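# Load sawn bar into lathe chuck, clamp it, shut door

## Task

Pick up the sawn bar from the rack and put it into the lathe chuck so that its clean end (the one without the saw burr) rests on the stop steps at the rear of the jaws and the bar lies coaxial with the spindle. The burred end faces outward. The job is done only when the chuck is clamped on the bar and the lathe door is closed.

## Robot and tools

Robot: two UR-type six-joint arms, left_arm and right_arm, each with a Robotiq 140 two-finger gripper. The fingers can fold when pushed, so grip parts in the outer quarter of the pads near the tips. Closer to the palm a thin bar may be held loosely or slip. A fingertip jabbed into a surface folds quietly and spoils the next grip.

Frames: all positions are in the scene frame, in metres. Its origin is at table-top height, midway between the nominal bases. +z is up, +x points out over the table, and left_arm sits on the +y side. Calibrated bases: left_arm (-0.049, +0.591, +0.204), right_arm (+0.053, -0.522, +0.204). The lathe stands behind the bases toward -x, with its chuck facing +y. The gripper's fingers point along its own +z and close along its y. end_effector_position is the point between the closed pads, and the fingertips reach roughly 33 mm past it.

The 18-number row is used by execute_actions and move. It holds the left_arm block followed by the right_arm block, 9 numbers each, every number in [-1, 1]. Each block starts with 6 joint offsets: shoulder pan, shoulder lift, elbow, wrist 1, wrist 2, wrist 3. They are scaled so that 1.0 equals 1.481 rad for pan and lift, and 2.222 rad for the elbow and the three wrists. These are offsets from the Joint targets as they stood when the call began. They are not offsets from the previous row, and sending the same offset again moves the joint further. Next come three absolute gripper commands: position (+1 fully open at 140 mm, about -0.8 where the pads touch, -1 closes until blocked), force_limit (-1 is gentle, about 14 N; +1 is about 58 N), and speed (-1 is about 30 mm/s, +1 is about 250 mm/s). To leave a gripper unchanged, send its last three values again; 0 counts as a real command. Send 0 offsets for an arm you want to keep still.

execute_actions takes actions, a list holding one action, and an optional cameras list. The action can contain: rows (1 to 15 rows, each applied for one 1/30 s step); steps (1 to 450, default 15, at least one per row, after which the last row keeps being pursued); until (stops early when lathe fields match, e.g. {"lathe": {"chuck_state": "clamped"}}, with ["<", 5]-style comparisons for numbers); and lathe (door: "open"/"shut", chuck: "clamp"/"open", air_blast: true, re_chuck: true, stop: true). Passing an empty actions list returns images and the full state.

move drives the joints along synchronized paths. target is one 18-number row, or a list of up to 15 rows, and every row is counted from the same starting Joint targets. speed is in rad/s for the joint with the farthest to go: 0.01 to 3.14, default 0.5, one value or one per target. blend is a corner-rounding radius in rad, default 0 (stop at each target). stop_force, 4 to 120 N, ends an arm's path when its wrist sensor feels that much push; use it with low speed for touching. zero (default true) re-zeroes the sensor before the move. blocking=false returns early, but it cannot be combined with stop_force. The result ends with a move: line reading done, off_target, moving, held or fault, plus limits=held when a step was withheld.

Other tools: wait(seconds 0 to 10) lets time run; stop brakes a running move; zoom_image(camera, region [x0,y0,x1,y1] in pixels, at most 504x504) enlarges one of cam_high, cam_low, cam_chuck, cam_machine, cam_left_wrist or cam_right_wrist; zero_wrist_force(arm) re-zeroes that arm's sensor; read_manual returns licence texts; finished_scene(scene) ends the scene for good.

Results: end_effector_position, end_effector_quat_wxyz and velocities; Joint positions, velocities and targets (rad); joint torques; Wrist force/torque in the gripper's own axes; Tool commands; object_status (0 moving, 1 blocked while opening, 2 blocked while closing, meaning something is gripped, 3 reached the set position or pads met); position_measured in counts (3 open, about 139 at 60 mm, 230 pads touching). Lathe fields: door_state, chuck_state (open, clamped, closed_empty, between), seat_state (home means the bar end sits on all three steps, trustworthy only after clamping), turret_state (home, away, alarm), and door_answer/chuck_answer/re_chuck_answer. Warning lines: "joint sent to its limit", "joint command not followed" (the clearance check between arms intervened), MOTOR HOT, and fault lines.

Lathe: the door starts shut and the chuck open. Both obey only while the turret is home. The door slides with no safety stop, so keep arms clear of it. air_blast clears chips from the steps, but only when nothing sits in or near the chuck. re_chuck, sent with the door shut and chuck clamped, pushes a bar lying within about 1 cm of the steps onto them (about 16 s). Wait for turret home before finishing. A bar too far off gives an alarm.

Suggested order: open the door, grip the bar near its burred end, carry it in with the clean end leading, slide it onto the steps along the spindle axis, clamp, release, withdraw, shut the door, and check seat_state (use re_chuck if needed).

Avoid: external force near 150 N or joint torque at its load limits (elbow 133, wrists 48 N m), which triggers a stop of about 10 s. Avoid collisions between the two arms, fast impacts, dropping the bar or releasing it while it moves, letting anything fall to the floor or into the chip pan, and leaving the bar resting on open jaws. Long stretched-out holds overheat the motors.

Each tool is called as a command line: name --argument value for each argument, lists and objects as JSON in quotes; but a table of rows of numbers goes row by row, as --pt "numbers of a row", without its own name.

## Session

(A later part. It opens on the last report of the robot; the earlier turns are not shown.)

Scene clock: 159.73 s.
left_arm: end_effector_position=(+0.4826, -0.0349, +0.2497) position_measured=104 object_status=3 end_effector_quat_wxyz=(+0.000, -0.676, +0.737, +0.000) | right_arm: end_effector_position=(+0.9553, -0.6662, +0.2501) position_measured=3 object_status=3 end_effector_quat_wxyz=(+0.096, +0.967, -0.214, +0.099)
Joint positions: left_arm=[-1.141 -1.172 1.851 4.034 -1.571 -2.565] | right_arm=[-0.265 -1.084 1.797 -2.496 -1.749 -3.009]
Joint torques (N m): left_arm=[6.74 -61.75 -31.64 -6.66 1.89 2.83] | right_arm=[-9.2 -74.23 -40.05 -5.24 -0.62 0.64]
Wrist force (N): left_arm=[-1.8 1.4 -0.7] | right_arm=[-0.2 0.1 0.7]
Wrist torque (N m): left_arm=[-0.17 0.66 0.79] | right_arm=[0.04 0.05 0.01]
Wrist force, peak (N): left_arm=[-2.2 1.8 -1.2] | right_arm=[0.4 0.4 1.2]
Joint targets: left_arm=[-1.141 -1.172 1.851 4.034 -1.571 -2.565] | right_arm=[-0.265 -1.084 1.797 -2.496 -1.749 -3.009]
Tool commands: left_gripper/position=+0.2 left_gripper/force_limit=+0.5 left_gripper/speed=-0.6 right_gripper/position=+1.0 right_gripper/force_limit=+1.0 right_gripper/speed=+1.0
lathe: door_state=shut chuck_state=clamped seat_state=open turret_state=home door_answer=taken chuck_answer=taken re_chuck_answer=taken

execute_actions --actions '[{"lathe":{"re_chuck":true},"steps":20}]'

execute_actions --actions '[{"steps":450,"until":{"lathe":{"turret_state":"home"}}}]' --cameras '["cam_chuck"]'

Scene clock: 163.47 s.
left_arm: end_effector_position=(+0.4826, -0.0349, +0.2497) position_measured=104 object_status=3 end_effector_quat_wxyz=(+0.000, -0.676, +0.737, +0.000) | right_arm: end_effector_position=(+0.9553, -0.6662, +0.2501) position_measured=3 object_status=3 end_effector_quat_wxyz=(+0.096, +0.967, -0.214, +0.099)
Joint positions: left_arm=[-1.141 -1.172 1.851 4.034 -1.571 -2.565] | right_arm=[-0.265 -1.084 1.797 -2.496 -1.749 -3.009]
Joint torques (N m): left_arm=[7.42 -62.9 -32.31 -6.26 1.91 2.33] | right_arm=[-9.58 -78.93 -39.15 -5.15 -0.73 0.75]
Wrist force (N): left_arm=[-1.6 1.3 -0.9] | right_arm=[-0.2 -0.2 0.9]
Wrist torque (N m): left_arm=[-0.21 0.62 0.79] | right_arm=[-0.02 0.05 0.01]
Wrist force, peak (N): left_arm=[-2.0 1.6 -1.1] | right_arm=[0.1 0.0 1.4]
Joint targets: left_arm=[-1.141 -1.172 1.851 4.034 -1.571 -2.565] | right_arm=[-0.265 -1.084 1.797 -2.496 -1.749 -3.009]
Tool commands: left_gripper/position=+0.2 left_gripper/force_limit=+0.5 left_gripper/speed=-0.6 right_gripper/position=+1.0 right_gripper/force_limit=+1.0 right_gripper/speed=+1.0
lathe: door_state=shut chuck_state=clamped seat_state=open turret_state=away door_answer=taken chuck_answer=taken re_chuck_answer=taken

Scene clock: 178.13 s.
left_arm: end_effector_position=(+0.4826, -0.0349, +0.2497) position_measured=104 object_status=3 end_effector_quat_wxyz=(+0.000, -0.676, +0.737, +0.000) | right_arm: end_effector_position=(+0.9553, -0.6662, +0.2501) position_measured=3 object_status=3 end_effector_quat_wxyz=(+0.096, +0.967, -0.214, +0.099)
Joint positions: left_arm=[-1.141 -1.172 1.851 4.034 -1.571 -2.565] | right_arm=[-0.265 -1.084 1.797 -2.496 -1.749 -3.009]
Joint torques (N m): left_arm=[5.17 -62.51 -33.31 -6.38 1.53 1.82] | right_arm=[-7.45 -76.28 -38.56 -5.01 -1 0.69]
Wrist force (N): left_arm=[-1.9 1.6 -1.0] | right_arm=[0.0 0.2 0.9]
Wrist torque (N m): left_arm=[-0.14 0.68 0.78] | right_arm=[0.06 0.01 0.01]
Wrist force, peak (N): left_arm=[-2.0 1.6 -1.3] | right_arm=[0.3 0.3 1.6]
Joint targets: left_arm=[-1.141 -1.172 1.851 4.034 -1.571 -2.565] | right_arm=[-0.265 -1.084 1.797 -2.496 -1.749 -3.009]
Tool commands: left_gripper/position=+0.2 left_gripper/force_limit=+0.5 left_gripper/speed=-0.6 right_gripper/position=+1.0 right_gripper/force_limit=+1.0 right_gripper/speed=+1.0
lathe: door_state=shut chuck_state=clamped seat_state=home turret_state=home door_answer=taken chuck_answer=taken re_chuck_answer=taken
Images, in order (width x height): cam_chuck 504x504.

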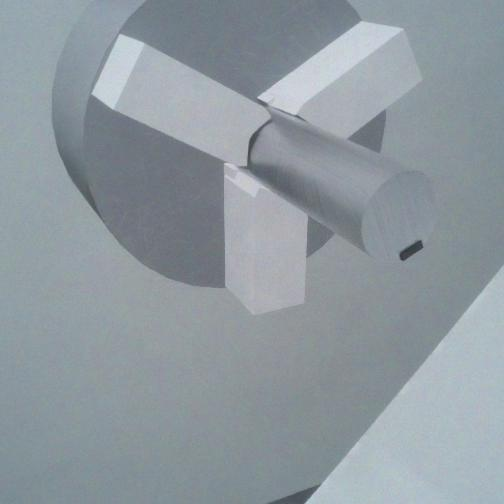

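finished_scene --scene 2

The scene is finished: the task was done.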